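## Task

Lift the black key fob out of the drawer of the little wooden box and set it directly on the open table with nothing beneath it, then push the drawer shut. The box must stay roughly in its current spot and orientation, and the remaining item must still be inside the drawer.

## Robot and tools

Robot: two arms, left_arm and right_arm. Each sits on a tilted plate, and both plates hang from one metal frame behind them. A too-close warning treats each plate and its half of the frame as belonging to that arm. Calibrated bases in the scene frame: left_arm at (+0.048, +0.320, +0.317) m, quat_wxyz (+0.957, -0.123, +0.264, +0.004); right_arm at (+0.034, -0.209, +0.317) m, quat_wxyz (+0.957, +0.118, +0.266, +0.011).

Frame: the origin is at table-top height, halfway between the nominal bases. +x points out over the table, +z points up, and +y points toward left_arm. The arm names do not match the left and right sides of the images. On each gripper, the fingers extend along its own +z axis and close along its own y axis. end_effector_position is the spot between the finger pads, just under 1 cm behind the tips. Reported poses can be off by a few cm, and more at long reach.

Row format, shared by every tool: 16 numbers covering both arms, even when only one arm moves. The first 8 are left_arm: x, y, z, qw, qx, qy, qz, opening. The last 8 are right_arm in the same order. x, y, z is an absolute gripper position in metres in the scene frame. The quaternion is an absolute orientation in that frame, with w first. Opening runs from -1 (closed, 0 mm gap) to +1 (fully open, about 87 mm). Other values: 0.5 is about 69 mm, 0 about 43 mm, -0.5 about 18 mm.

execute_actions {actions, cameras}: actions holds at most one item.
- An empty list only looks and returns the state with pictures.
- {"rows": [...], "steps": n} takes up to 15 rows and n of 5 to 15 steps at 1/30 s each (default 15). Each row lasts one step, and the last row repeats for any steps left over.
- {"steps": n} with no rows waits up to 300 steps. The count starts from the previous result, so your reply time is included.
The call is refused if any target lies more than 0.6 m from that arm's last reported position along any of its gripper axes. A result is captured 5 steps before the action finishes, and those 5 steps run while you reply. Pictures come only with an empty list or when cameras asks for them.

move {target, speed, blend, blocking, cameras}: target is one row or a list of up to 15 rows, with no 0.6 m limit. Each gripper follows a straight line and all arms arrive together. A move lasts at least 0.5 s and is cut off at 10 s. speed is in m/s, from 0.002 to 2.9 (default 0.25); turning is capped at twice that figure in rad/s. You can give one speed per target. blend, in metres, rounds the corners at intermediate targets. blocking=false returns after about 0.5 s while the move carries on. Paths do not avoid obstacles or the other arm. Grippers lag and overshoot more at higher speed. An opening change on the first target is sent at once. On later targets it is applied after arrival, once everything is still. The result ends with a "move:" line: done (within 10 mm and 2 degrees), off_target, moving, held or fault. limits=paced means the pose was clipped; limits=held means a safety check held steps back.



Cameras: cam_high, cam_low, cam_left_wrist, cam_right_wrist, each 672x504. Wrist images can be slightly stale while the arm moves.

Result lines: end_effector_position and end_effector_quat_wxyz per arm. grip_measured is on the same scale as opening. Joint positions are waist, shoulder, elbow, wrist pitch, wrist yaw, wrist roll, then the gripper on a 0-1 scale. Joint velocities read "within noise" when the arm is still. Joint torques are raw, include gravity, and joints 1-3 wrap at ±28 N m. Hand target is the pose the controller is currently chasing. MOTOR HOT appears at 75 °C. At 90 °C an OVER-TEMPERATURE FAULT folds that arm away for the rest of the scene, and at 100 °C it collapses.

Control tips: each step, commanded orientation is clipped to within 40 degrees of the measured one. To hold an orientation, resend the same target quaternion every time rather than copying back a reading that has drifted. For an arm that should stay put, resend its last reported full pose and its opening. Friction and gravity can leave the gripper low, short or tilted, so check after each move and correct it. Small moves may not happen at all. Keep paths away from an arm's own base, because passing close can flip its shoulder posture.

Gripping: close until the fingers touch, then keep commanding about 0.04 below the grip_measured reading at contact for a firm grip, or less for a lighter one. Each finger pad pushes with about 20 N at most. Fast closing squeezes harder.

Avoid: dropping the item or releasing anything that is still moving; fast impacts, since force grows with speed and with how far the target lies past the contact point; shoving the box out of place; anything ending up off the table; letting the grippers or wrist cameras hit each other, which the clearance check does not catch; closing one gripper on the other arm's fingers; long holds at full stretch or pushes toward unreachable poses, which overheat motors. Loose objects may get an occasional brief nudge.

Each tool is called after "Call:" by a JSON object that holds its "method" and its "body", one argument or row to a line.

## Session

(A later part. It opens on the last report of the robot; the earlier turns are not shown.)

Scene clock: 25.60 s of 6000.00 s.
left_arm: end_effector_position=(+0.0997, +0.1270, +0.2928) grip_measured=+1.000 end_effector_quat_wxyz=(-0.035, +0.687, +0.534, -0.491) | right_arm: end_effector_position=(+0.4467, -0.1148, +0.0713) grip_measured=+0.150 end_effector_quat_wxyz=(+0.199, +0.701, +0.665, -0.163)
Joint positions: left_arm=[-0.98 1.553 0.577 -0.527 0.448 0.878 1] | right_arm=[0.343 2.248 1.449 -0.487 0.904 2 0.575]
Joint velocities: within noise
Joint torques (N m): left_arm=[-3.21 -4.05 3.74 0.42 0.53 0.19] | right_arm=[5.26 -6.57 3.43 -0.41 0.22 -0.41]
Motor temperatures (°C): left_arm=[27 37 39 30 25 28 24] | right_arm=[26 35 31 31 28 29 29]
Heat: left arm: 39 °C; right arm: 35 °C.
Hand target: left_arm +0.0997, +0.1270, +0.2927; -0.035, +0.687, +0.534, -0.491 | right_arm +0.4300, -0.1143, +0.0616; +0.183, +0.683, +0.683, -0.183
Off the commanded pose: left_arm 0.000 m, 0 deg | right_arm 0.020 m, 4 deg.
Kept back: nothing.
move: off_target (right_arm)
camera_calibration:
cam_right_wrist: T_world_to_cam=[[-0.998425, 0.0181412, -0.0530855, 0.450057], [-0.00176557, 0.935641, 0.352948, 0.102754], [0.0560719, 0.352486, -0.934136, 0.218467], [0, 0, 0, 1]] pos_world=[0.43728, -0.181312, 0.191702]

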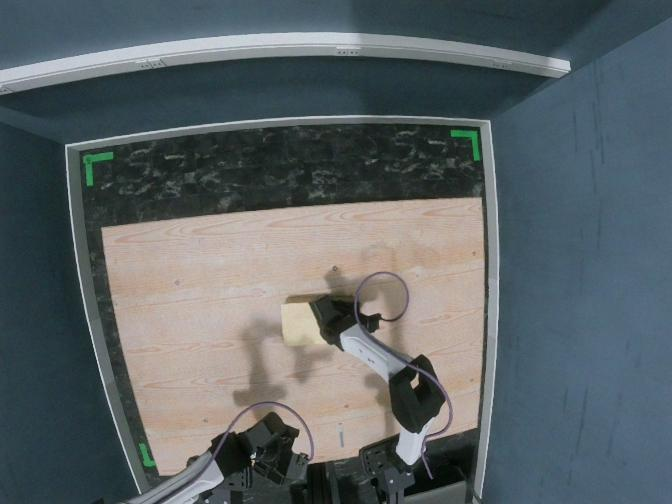

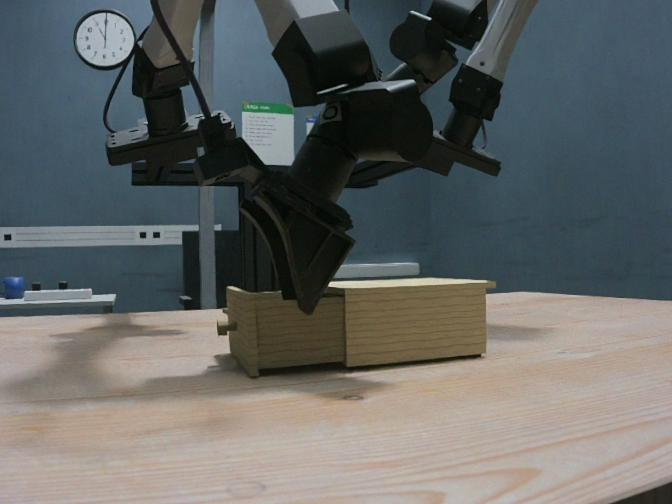

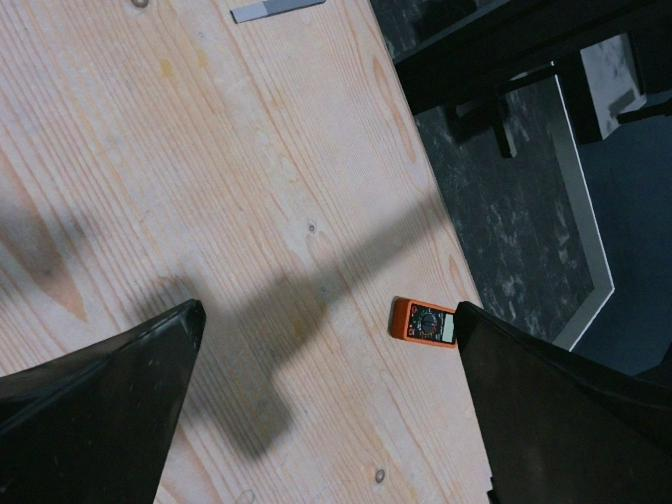

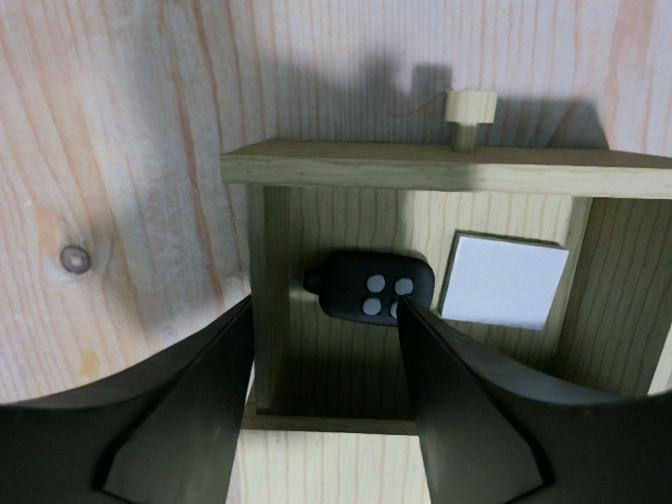

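Call:
{"method": "move", "body": {
  "target": [
    [0.0997,0.1270,0.2928,-0.035,0.687,0.534,-0.491,1,0.436,-0.114,0.105,0.183,0.683,0.683,-0.183,0.15],
    [0.0997,0.1270,0.2928,-0.035,0.687,0.534,-0.491,1,0.424,-0.114,0.092,0.183,0.683,0.683,-0.183,0.15]
  ],
  "speed": 0.15
}}

Scene clock: 26.60 s of 6000.00 s.
left_arm: end_effector_position=(+0.0997, +0.1270, +0.2928) grip_measured=+1.000 end_effector_quat_wxyz=(-0.035, +0.687, +0.534, -0.491) | right_arm: end_effector_position=(+0.4320, -0.1167, +0.0827) grip_measured=+0.150 end_effector_quat_wxyz=(+0.194, +0.693, +0.671, -0.179)
Joint positions: left_arm=[-0.98 1.553 0.577 -0.527 0.448 0.878 1] | right_arm=[0.361 2.216 1.416 -0.553 0.913 2.035 0.575]
Joint velocities: within noise
Joint torques (N m): left_arm=[-3.19 -4.07 3.79 0.43 0.53 0.18] | right_arm=[6.78 -10.92 1.51 -0.58 0.2 -0.23]
Motor temperatures (°C): left_arm=[27 37 39 30 25 28 24] | right_arm=[26 36 31 31 28 29 29]
Heat: left arm: 39 °C; right arm: 36 °C.
Hand target: left_arm +0.0997, +0.1270, +0.2927; -0.035, +0.687, +0.534, -0.491 | right_arm +0.4241, -0.1141, +0.0916; +0.183, +0.683, +0.683, -0.183
Off the commanded pose: left_arm 0.000 m, 0 deg | right_arm 0.013 m, 2 deg.
Kept back: nothing.
move: off_target (right_arm)
camera_calibration:
cam_right_wrist: T_world_to_cam=[[-0.999798, 0.0054042, -0.0193833, 0.432387], [-0.00146817, 0.941104, 0.338114, 0.102182], [0.020069, 0.338074, -0.940905, 0.245052], [0, 0, 0, 1]] pos_world=[0.427532, -0.181346, 0.204402]

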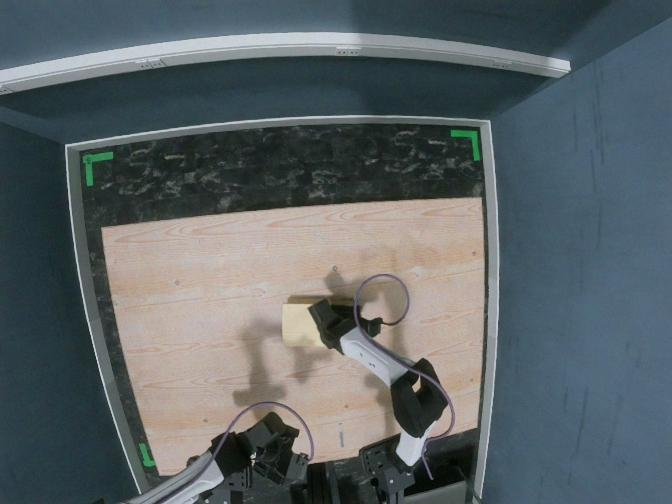

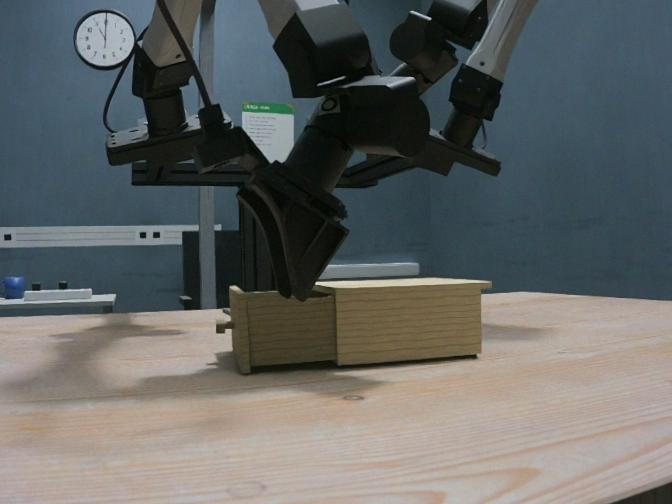

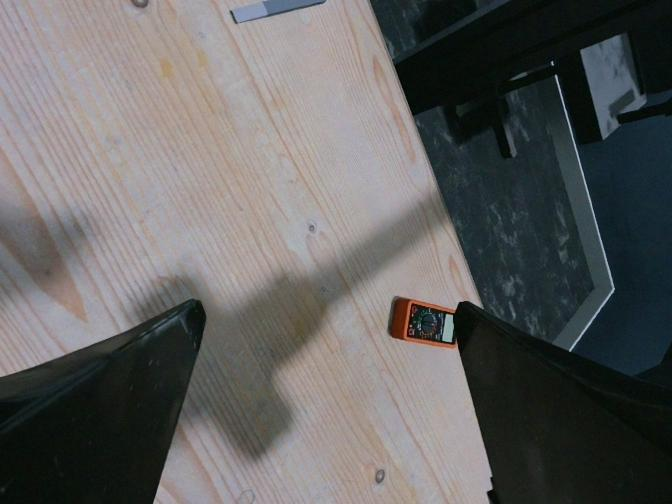

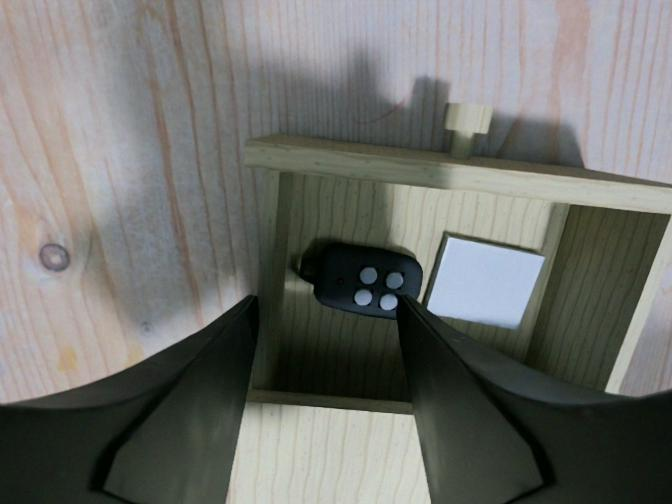

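Call:
{"method": "move", "body": {
  "target": [0.0997,0.1270,0.2928,-0.035,0.687,0.534,-0.491,1,0.408,-0.113,0.095,0.183,0.683,0.683,-0.183,0.15],
  "speed": 0.15
}}

Scene clock: 27.53 s of 6000.00 s.
left_arm: end_effector_position=(+0.0997, +0.1270, +0.2928) grip_measured=+1.000 end_effector_quat_wxyz=(-0.035, +0.687, +0.534, -0.491) | right_arm: end_effector_position=(+0.4131, -0.1206, +0.0827) grip_measured=+0.150 end_effector_quat_wxyz=(+0.196, +0.691, +0.670, -0.187)
Joint positions: left_arm=[-0.98 1.553 0.577 -0.527 0.448 0.878 1] | right_arm=[0.369 2.196 1.34 -0.529 0.926 2.062 0.575]
Joint velocities: within noise
Joint torques (N m): left_arm=[-3.25 -4.12 3.81 0.42 0.53 0.18] | right_arm=[7.39 -11.15 1.32 -0.62 0.13 -0.21]
Motor temperatures (°C): left_arm=[27 37 39 30 25 28 24] | right_arm=[26 36 31 31 28 29 29]
Heat: left arm: 39 °C; right arm: 36 °C.
Hand target: left_arm +0.0997, +0.1270, +0.2927; -0.035, +0.687, +0.534, -0.491 | right_arm +0.4080, -0.1132, +0.0944; +0.183, +0.683, +0.683, -0.183
Off the commanded pose: left_arm 0.000 m, 0 deg | right_arm 0.015 m, 2 deg.
Kept back: nothing.
move: off_target (right_arm)
camera_calibration:
cam_right_wrist: T_world_to_cam=[[-0.99992, 0.00598698, -0.0111439, 0.412959], [0.00205959, 0.946211, 0.323543, 0.106127], [0.0124815, 0.323494, -0.946148, 0.248566], [0, 0, 0, 1]] pos_world=[0.409605, -0.1833, 0.205446]

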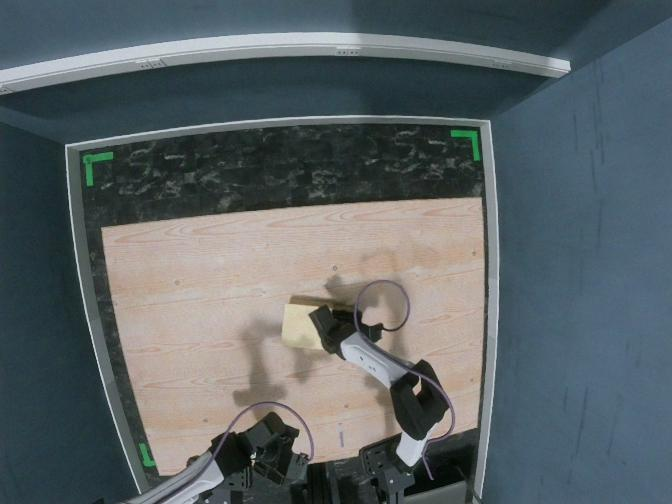

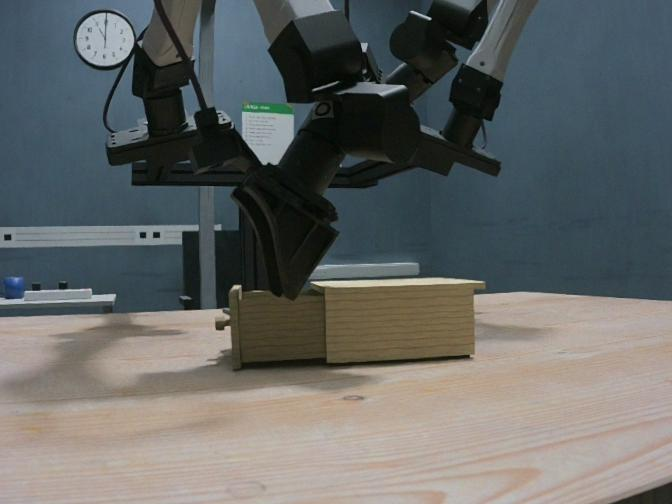

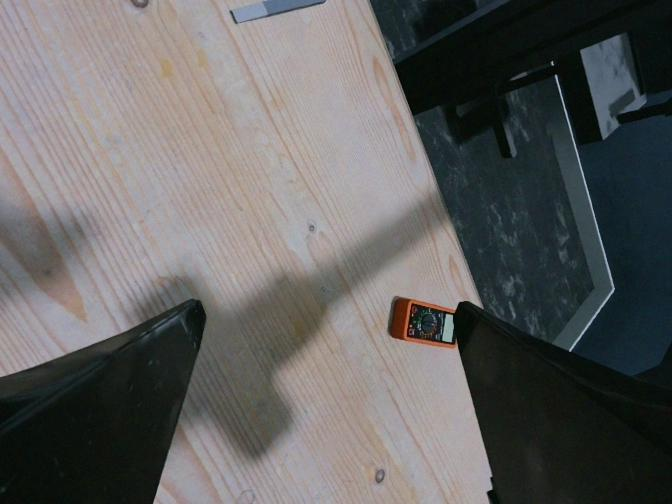

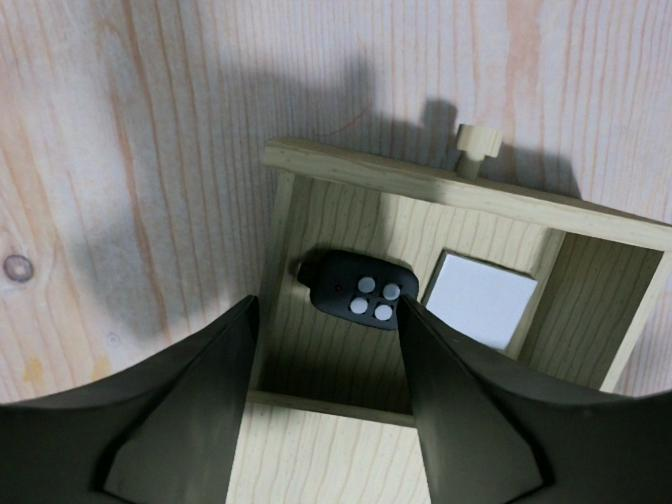

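Call:
{"method": "move", "body": {
  "target": [
    [0.0997,0.1270,0.2928,-0.035,0.687,0.534,-0.491,1,0.415,-0.118,0.155,0.183,0.683,0.683,-0.183,0.15],
    [0.0997,0.1270,0.2928,-0.035,0.687,0.534,-0.491,1,0.397,-0.114,0.13,0.163,0.7506,0.608,-0.201,0.15]
  ],
  "speed": 0.2
}}

Scene clock: 29.57 s of 6000.00 s.
left_arm: end_effector_position=(+0.0997, +0.1270, +0.2928) grip_measured=+1.000 end_effector_quat_wxyz=(-0.035, +0.687, +0.534, -0.491) | right_arm: end_effector_position=(+0.3852, -0.1097, +0.1210) grip_measured=+0.150 end_effector_quat_wxyz=(+0.133, +0.704, +0.678, -0.164)
Joint positions: left_arm=[-0.98 1.553 0.577 -0.527 0.448 0.878 1] | right_arm=[0.404 2.024 1.2 -0.587 0.794 2.095 0.575]
Joint velocities: within noise
Joint torques (N m): left_arm=[-3.19 -4.07 3.71 0.43 0.53 0.17] | right_arm=[3.75 -10.91 2.43 -0.18 0.24 -0.01]
Motor temperatures (°C): left_arm=[27 37 39 30 25 28 24] | right_arm=[26 36 31 31 28 29 29]
Heat: left arm: 39 °C; right arm: 36 °C.
Hand target: left_arm +0.0997, +0.1270, +0.2927; -0.035, +0.687, +0.534, -0.491 | right_arm +0.3970, -0.1145, +0.1297; +0.140, +0.720, +0.664, -0.149
Off the commanded pose: left_arm 0.000 m, 0 deg | right_arm 0.015 m, 11 deg.
joint sent to its limit (right arm) — joint 6 (wrist roll), upper limit.
Kept back: nothing.
move: off_target (right_arm)
camera_calibration:
cam_right_wrist: T_world_to_cam=[[-0.998775, 0.0246517, 0.0429146, 0.380466], [0.0410287, 0.897347, 0.439414, 0.0492125], [-0.027677, 0.440637, -0.897259, 0.30404], [0, 0, 0, 1]] pos_world=[0.386395, -0.187511, 0.23485]

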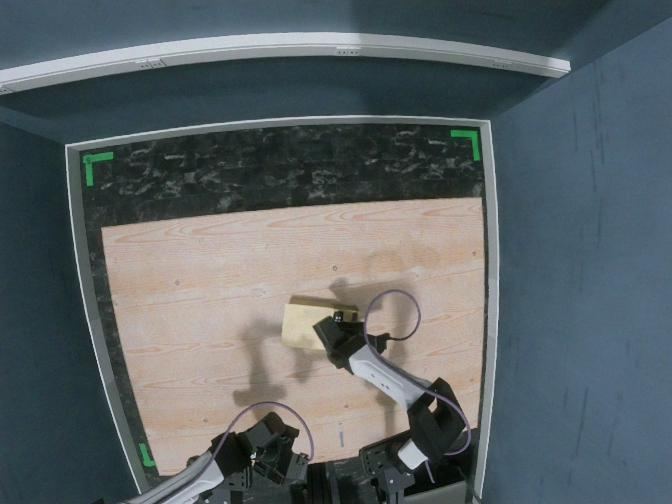

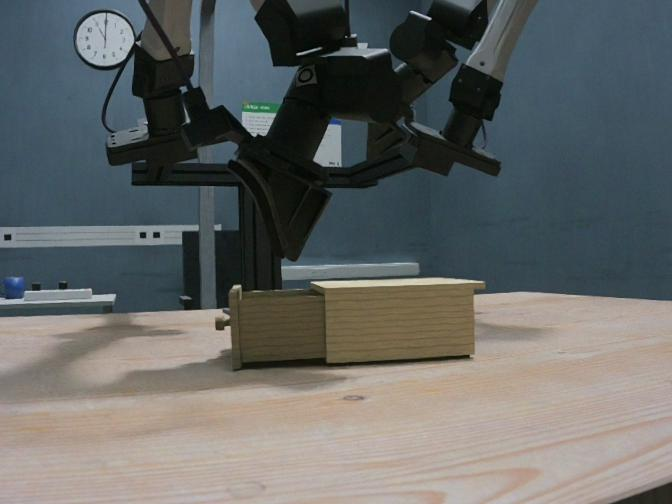

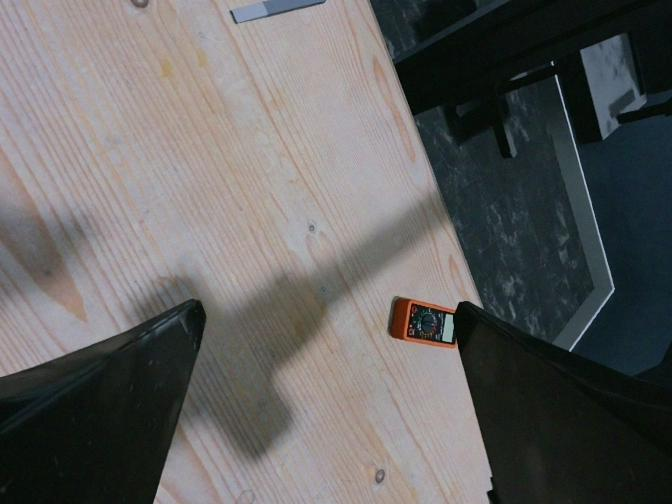

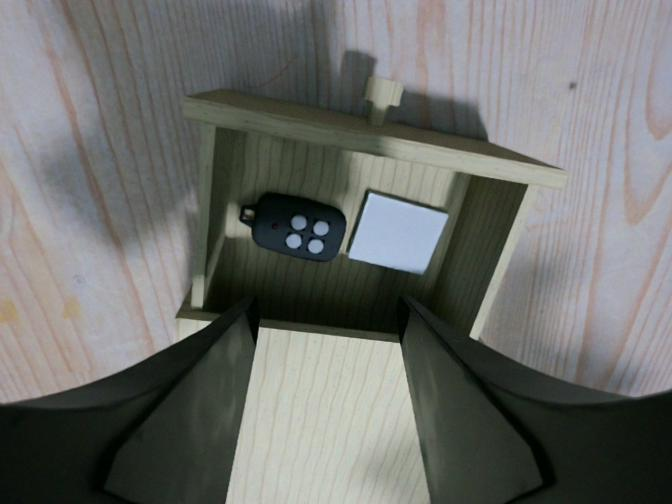

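Call:
{"method": "move", "body": {
  "target": [0.0997,0.1270,0.2928,-0.035,0.687,0.534,-0.491,1,0.399,-0.118,0.082,0.163,0.70,0.667,-0.19,0.2],
  "speed": 0.15
}}

Scene clock: 30.77 s of 6000.00 s.
left_arm: end_effector_position=(+0.0997, +0.1270, +0.2928) grip_measured=+1.000 end_effector_quat_wxyz=(-0.035, +0.687, +0.534, -0.491) | right_arm: end_effector_position=(+0.3948, -0.1126, +0.0864) grip_measured=+0.200 end_effector_quat_wxyz=(+0.153, +0.702, +0.671, -0.186)
Joint positions: left_arm=[-0.98 1.553 0.577 -0.527 0.448 0.878 1] | right_arm=[0.374 2.166 1.303 -0.563 0.84 2.095 0.6]
Joint velocities: within noise
Joint torques (N m): left_arm=[-3.19 -4.07 3.73 0.44 0.54 0.18] | right_arm=[4.05 -7.05 4.4 -0.28 0.45 -0.23]
Motor temperatures (°C): left_arm=[27 37 39 30 25 28 24] | right_arm=[26 36 31 30 28 29 29]
Heat: left arm: 39 °C; right arm: 36 °C.
Hand target: left_arm +0.0997, +0.1270, +0.2927; -0.035, +0.687, +0.534, -0.491 | right_arm +0.3990, -0.1180, +0.0822; +0.163, +0.701, +0.668, -0.190
Off the commanded pose: left_arm 0.000 m, 0 deg | right_arm 0.008 m, 1 deg.
Kept back: nothing.
move: done
camera_calibration:
cam_right_wrist: T_world_to_cam=[[-0.998506, 0.0341313, 0.0426822, 0.392533], [0.0479327, 0.922102, 0.383967, 0.0714157], [-0.026252, 0.385439, -0.92236, 0.269999], [0, 0, 0, 1]] pos_world=[0.395611, -0.183318, 0.20486]

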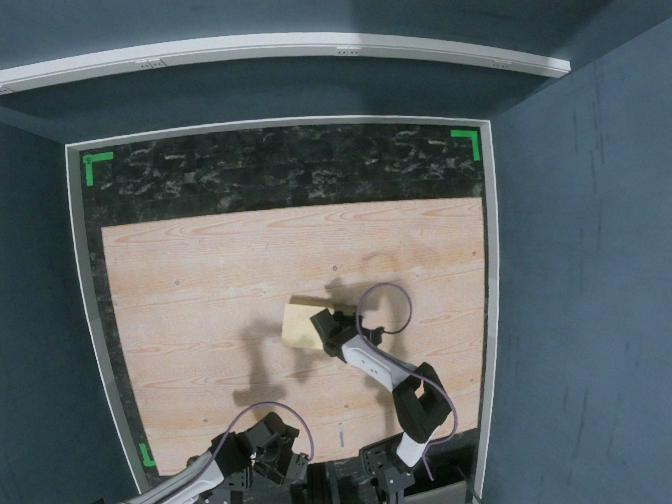

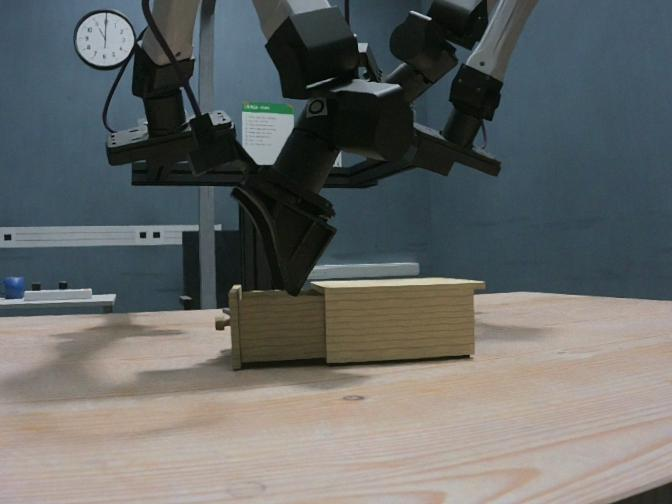

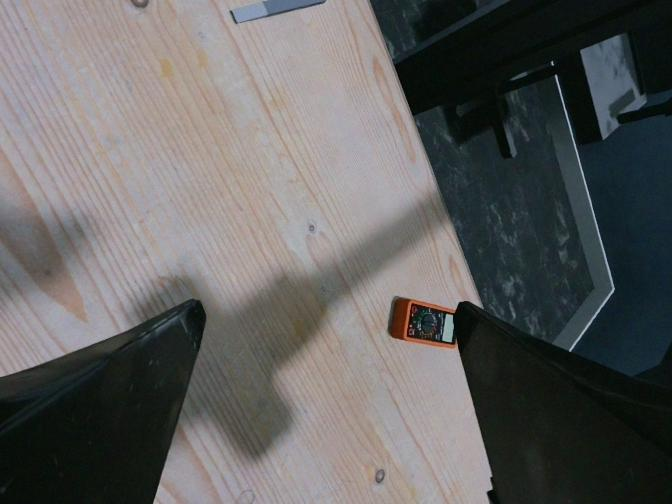

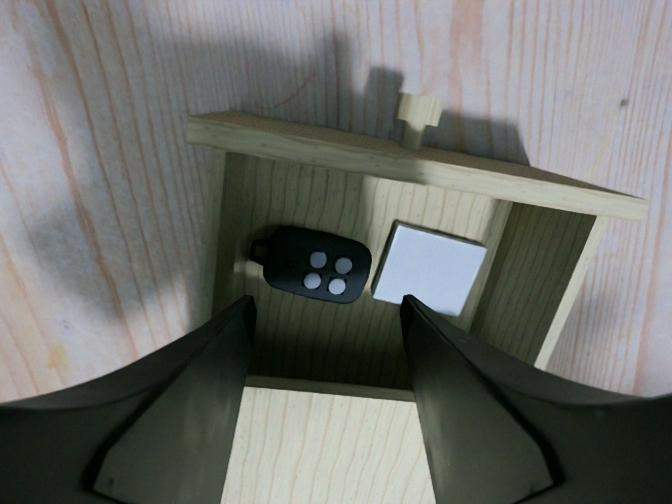

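Call:
{"method": "move", "body": {
  "target": [0.0997,0.1270,0.2928,-0.035,0.687,0.534,-0.491,1,0.401,-0.117,0.050,0.163,0.70,0.667,-0.19,0.12],
  "speed": 0.1
}}

Scene clock: 31.93 s of 6000.00 s.
left_arm: end_effector_position=(+0.0997, +0.1270, +0.2928) grip_measured=+1.000 end_effector_quat_wxyz=(-0.035, +0.687, +0.534, -0.491) | right_arm: end_effector_position=(+0.3979, -0.1125, +0.0557) grip_measured=+0.120 end_effector_quat_wxyz=(+0.156, +0.701, +0.670, -0.187)
Joint positions: left_arm=[-0.98 1.553 0.577 -0.527 0.448 0.878 1] | right_arm=[0.343 2.261 1.348 -0.481 0.841 2.052 0.56]
Joint velocities: within noise
Joint torques (N m): left_arm=[-3.22 -4.1 3.77 0.43 0.54 0.19] | right_arm=[4.05 -7.04 4.11 -0.16 0.45 -0.21]
Motor temperatures (°C): left_arm=[27 37 39 30 25 28 24] | right_arm=[26 36 31 30 28 29 29]
Heat: left arm: 39 °C; right arm: 36 °C.
Hand target: left_arm +0.0997, +0.1270, +0.2927; -0.035, +0.687, +0.534, -0.491 | right_arm +0.4009, -0.1170, +0.0502; +0.163, +0.701, +0.668, -0.190
Off the commanded pose: left_arm 0.000 m, 0 deg | right_arm 0.008 m, 1 deg.
Kept back: nothing.
move: done
camera_calibration:
cam_right_wrist: T_world_to_cam=[[-0.998602, 0.0346644, 0.0399089, 0.397222], [0.0472231, 0.92427, 0.378806, 0.0836877], [-0.0237555, 0.380161, -0.924615, 0.240209], [0, 0, 0, 1]] pos_world=[0.398421, -0.182438, 0.174547]

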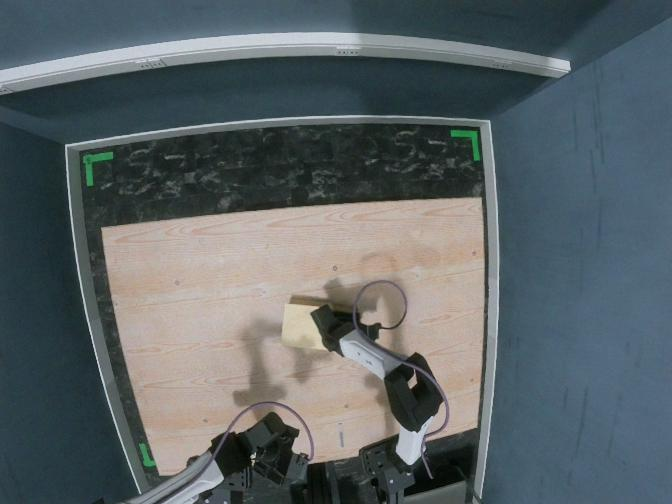

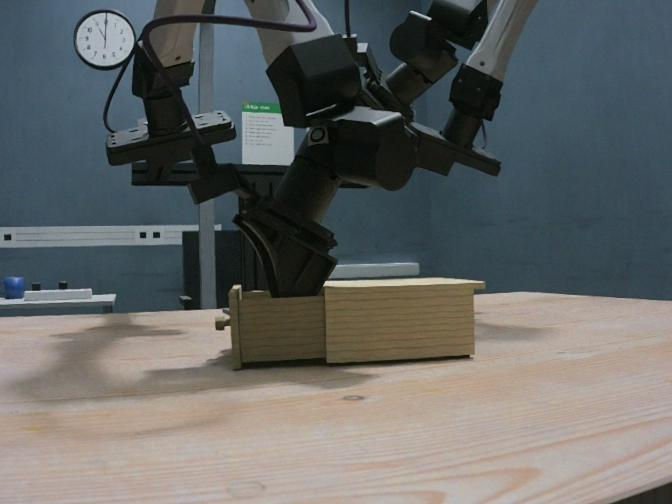

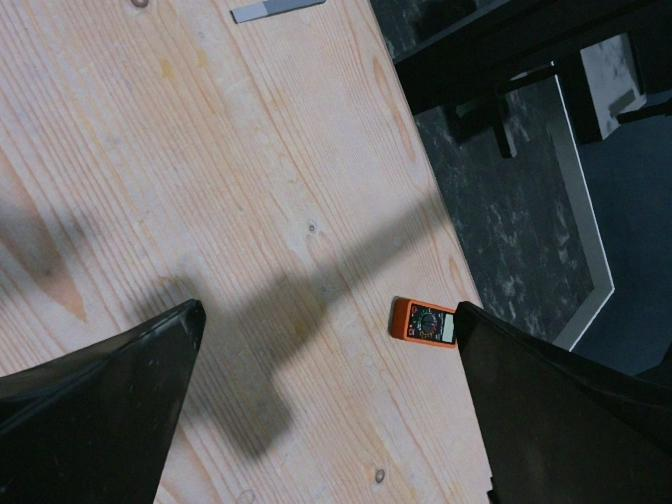

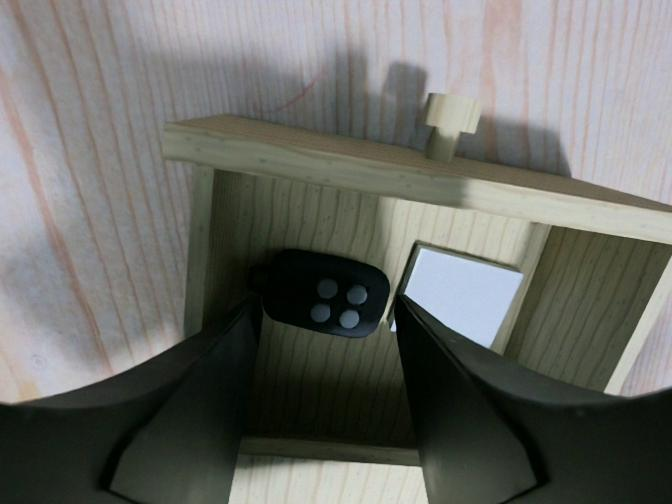

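Call:
{"method": "move", "body": {
  "target": [
    [0.0997,0.1270,0.2928,-0.035,0.687,0.534,-0.491,1,0.401,-0.117,0.0405,0.163,0.70,0.667,-0.19,0.12],
    [0.0997,0.1270,0.2928,-0.035,0.687,0.534,-0.491,1,0.401,-0.117,0.0405,0.163,0.70,0.667,-0.19,-0.12]
  ],
  "speed": 0.08
}}

Scene clock: 33.37 s of 6000.00 s.
left_arm: end_effector_position=(+0.0997, +0.1270, +0.2928) grip_measured=+1.000 end_effector_quat_wxyz=(-0.035, +0.687, +0.534, -0.491) | right_arm: end_effector_position=(+0.3998, -0.1155, +0.0476) grip_measured=-0.120 end_effector_quat_wxyz=(+0.160, +0.701, +0.668, -0.188)
Joint positions: left_arm=[-0.98 1.553 0.577 -0.527 0.448 0.878 1] | right_arm=[0.331 2.285 1.36 -0.458 0.848 2.039 0.44]
Joint velocities: within noise
Joint torques (N m): left_arm=[-3.19 -4.08 3.75 0.43 0.53 0.17] | right_arm=[4.42 -6.61 4.04 -0.19 0.34 -0.25]
Motor temperatures (°C): left_arm=[27 37 39 30 25 28 24] | right_arm=[26 36 31 30 28 29 29]
Heat: left arm: 39 °C; right arm: 36 °C.
Hand target: left_arm +0.0997, +0.1270, +0.2927; -0.035, +0.687, +0.534, -0.491 | right_arm +0.4008, -0.1171, +0.0406; +0.163, +0.701, +0.668, -0.190
Off the commanded pose: left_arm 0.000 m, 0 deg | right_arm 0.007 m, 0 deg.
Kept back: nothing.
move: done
camera_calibration:
cam_right_wrist: T_world_to_cam=[[-0.998715, 0.0362289, 0.0354441, 0.399988], [0.0467999, 0.927655, 0.370495, 0.0905348], [-0.0194572, 0.371678, -0.928158, 0.231368], [0, 0, 0, 1]] pos_world=[0.399738, -0.18447, 0.167026]

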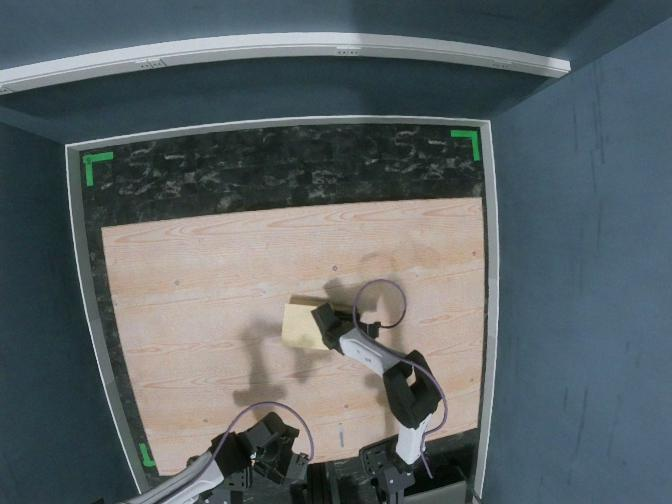

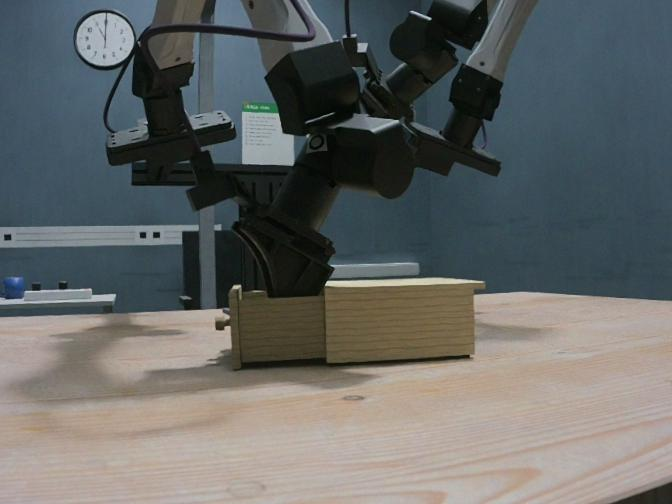

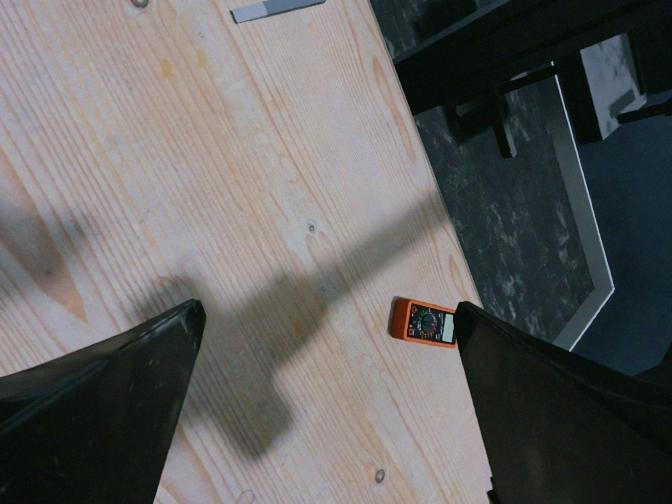

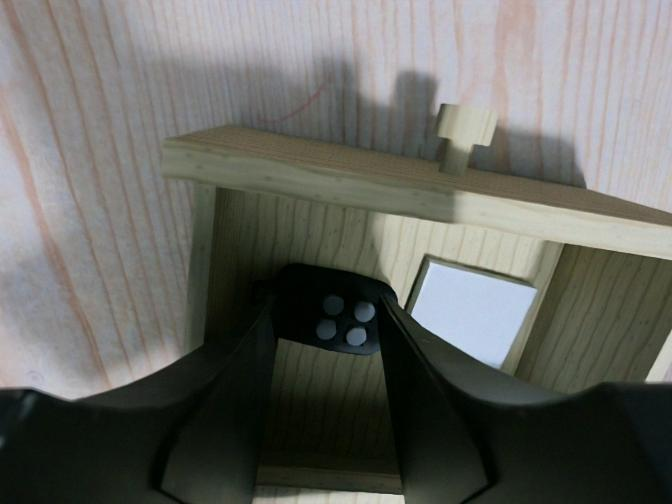

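Call:
{"method": "move", "body": {
  "target": [
    [0.0997,0.1270,0.2928,-0.035,0.687,0.534,-0.491,1,0.400,-0.116,0.0405,0.163,0.70,0.667,-0.19,0.13],
    [0.0997,0.1270,0.2928,-0.035,0.687,0.534,-0.491,1,0.400,-0.115,0.028,0.163,0.70,0.667,-0.19,0.13],
    [0.0997,0.1270,0.2928,-0.035,0.687,0.534,-0.491,1,0.400,-0.115,0.030,0.163,0.70,0.667,-0.19,-0.12]
  ],
  "speed": 0.08
}}

Scene clock: 37.50 s of 6000.00 s.
left_arm: end_effector_position=(+0.0997, +0.1270, +0.2928) grip_measured=+1.000 end_effector_quat_wxyz=(-0.035, +0.687, +0.534, -0.491) | right_arm: end_effector_position=(+0.3991, -0.1219, +0.0392) grip_measured=-0.120 end_effector_quat_wxyz=(+0.171, +0.699, +0.665, -0.198)
Joint positions: left_arm=[-0.98 1.553 0.577 -0.527 0.448 0.878 1] | right_arm=[0.319 2.315 1.374 -0.448 0.874 2.039 0.44]
Joint velocities: within noise
Joint torques (N m): left_arm=[-3.21 -4.11 3.77 0.43 0.54 0.17] | right_arm=[4.94 -6.38 4.1 -0.05 0.08 -0.34]
Motor temperatures (°C): left_arm=[27 37 39 30 25 28 24] | right_arm=[26 36 31 30 28 29 29]
Heat: left arm: 39 °C; right arm: 36 °C.
Hand target: left_arm +0.0997, +0.1270, +0.2927; -0.035, +0.687, +0.534, -0.491 | right_arm +0.4000, -0.1152, +0.0305; +0.163, +0.701, +0.668, -0.190
Off the commanded pose: left_arm 0.000 m, 0 deg | right_arm 0.012 m, 1 deg.
Kept back: nothing.
move: off_target (right_arm); target 3's new opening was sent with right_arm's hand 0.013 m and 2 deg from that target
camera_calibration:
cam_right_wrist: T_world_to_cam=[[-0.99871, 0.0379048, 0.0338009, 0.400092], [0.0471963, 0.93849, 0.342066, 0.101885], [-0.0187559, 0.34322, -0.939068, 0.222576], [0, 0, 0, 1]] pos_world=[0.398942, -0.187176, 0.160639]

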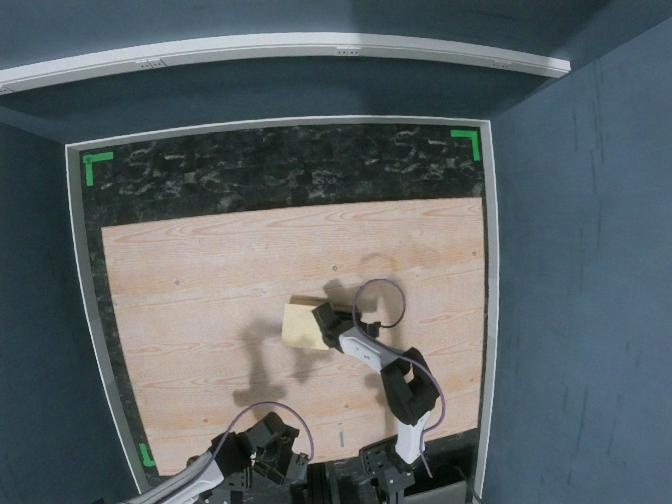

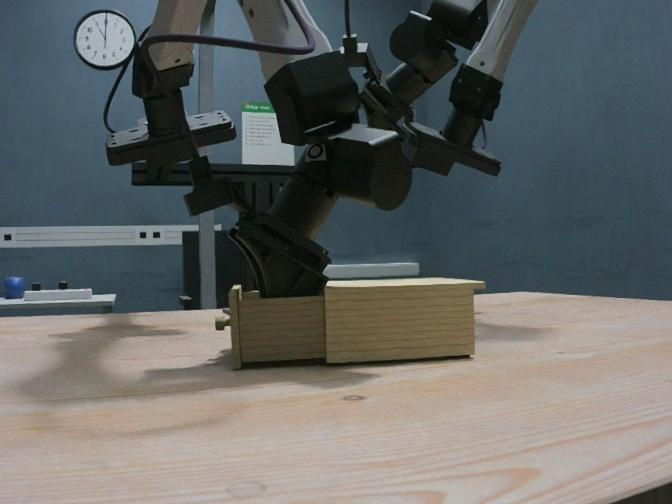

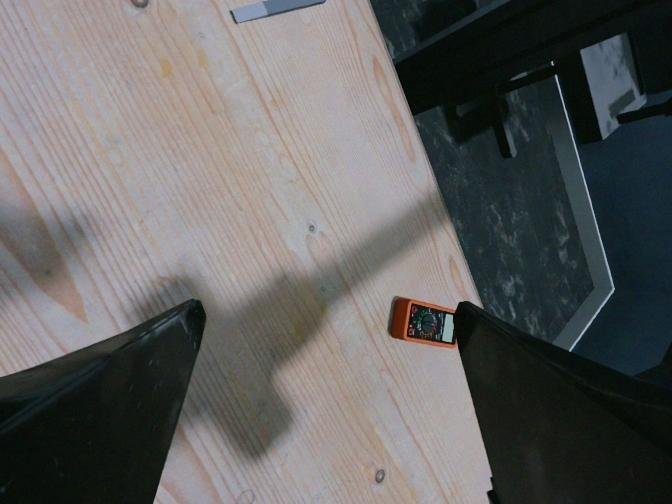

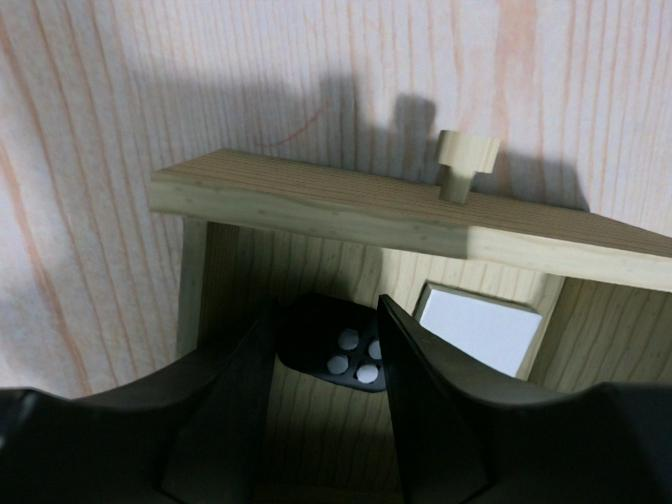

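Call:
{"method": "move", "body": {
  "target": [
    [0.0997,0.1270,0.2928,-0.035,0.687,0.534,-0.491,1,0.400,-0.120,0.14,0.163,0.70,0.667,-0.19,0.0],
    [0.0997,0.1270,0.2928,-0.035,0.687,0.534,-0.491,1,0.395,-0.113,0.125,0.2069,0.1022,0.9727,-0.0217,0.05]
  ],
  "speed": [0.2,0.6]
}}

Call:
{"method": "zoom_image", "body": {
  "camera": "cam_high",
  "region": [270, 280, 370, 360]
}}

Call:
{"method": "zoom_image", "body": {
  "camera": "cam_low",
  "region": [130, 150, 400, 400]
}}

Scene clock: 41.50 s of 6000.00 s.
left_arm: end_effector_position=(+0.0997, +0.1270, +0.2928) grip_measured=+1.000 end_effector_quat_wxyz=(-0.035, +0.687, +0.534, -0.491) | right_arm: end_effector_position=(+0.3811, -0.1092, +0.1154) grip_measured=+0.050 end_effector_quat_wxyz=(+0.186, +0.090, +0.978, -0.030)
Joint positions: left_arm=[-0.98 1.553 0.577 -0.527 0.448 0.878 1] | right_arm=[0.368 1.885 0.775 0.364 0.579 0.296 0.525]
Joint velocities: within noise
Joint torques (N m): left_arm=[-3.23 -4.07 3.73 0.43 0.53 0.17] | right_arm=[3.03 -9.88 2.26 0.97 -0.06 -0.21]
Motor temperatures (°C): left_arm=[27 37 39 30 25 28 24] | right_arm=[26 37 31 30 28 29 29]
Heat: left arm: 39 °C; right arm: 37 °C.
Hand target: left_arm +0.0997, +0.1270, +0.2927; -0.035, +0.687, +0.534, -0.491 | right_arm +0.3948, -0.1132, +0.1249; +0.207, +0.102, +0.973, -0.022
Off the commanded pose: left_arm 0.000 m, 0 deg | right_arm 0.017 m, 3 deg.
Kept back: nothing.
move: off_target (right_arm); target 2's new opening was sent with right_arm's hand 0.018 m and 3 deg from that target
camera_calibration:
cam_right_wrist: T_world_to_cam=[[-0.167934, -0.985335, 0.0302133, -0.0488914], [-0.862503, 0.161703, 0.479522, 0.310695], [-0.477375, 0.054469, -0.87701, 0.425563], [0, 0, 0, 1]] pos_world=[0.462918, -0.121595, 0.225715]

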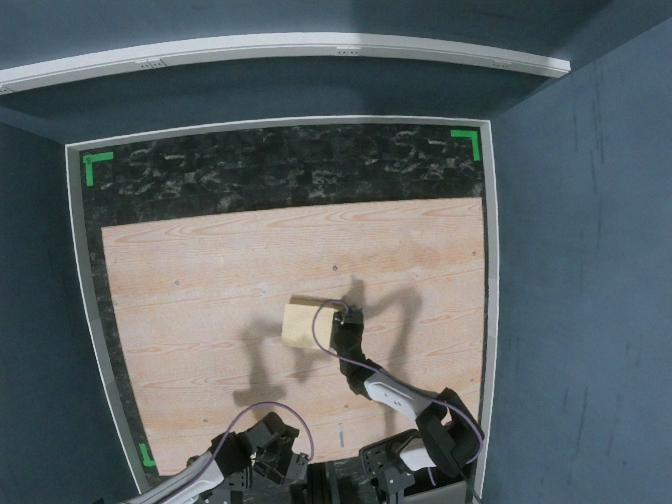

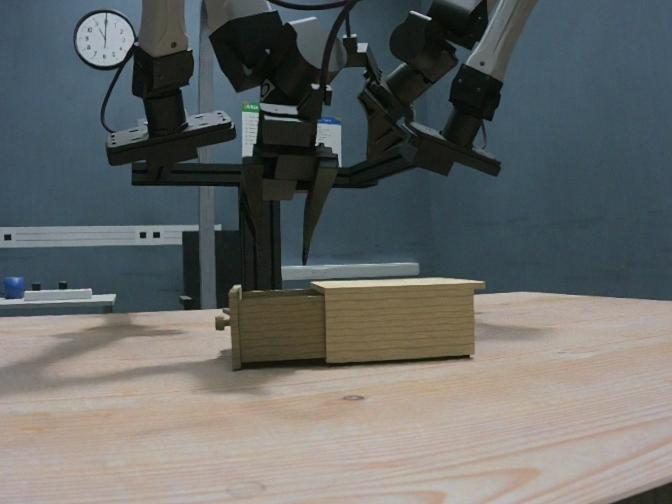

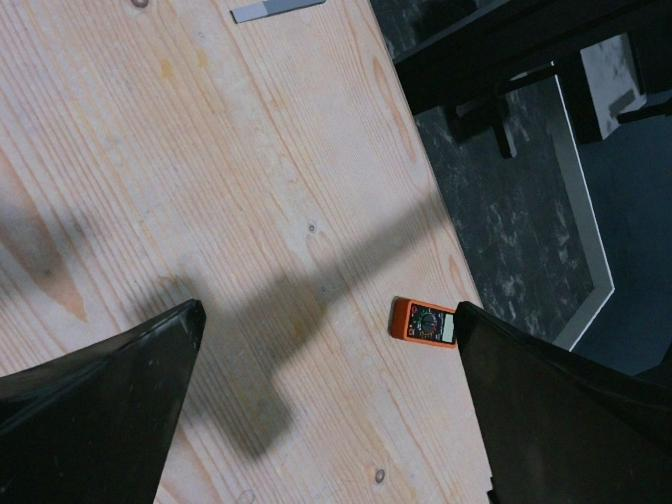

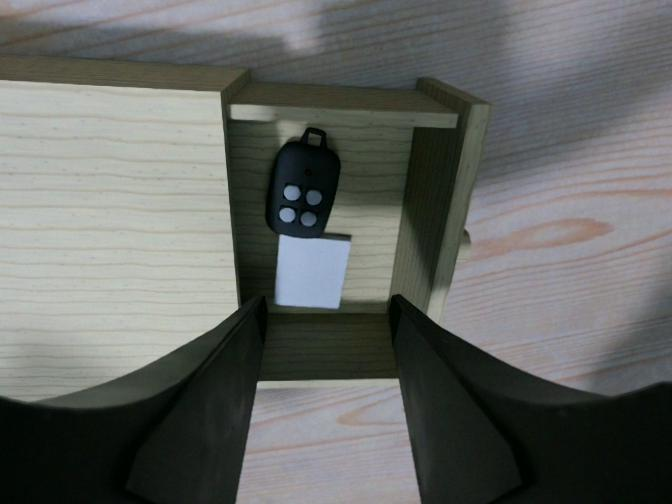

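Scaled by 5.040 from the camera's 672x504 image, which has a finer 960x720 frame.

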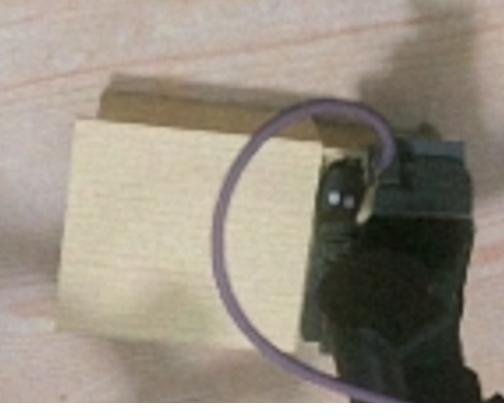

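Scaled by 1.867 from the camera's 672x504 image, which has a finer 960x720 frame.

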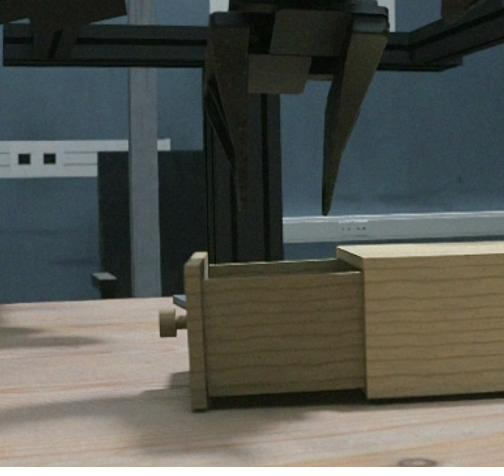

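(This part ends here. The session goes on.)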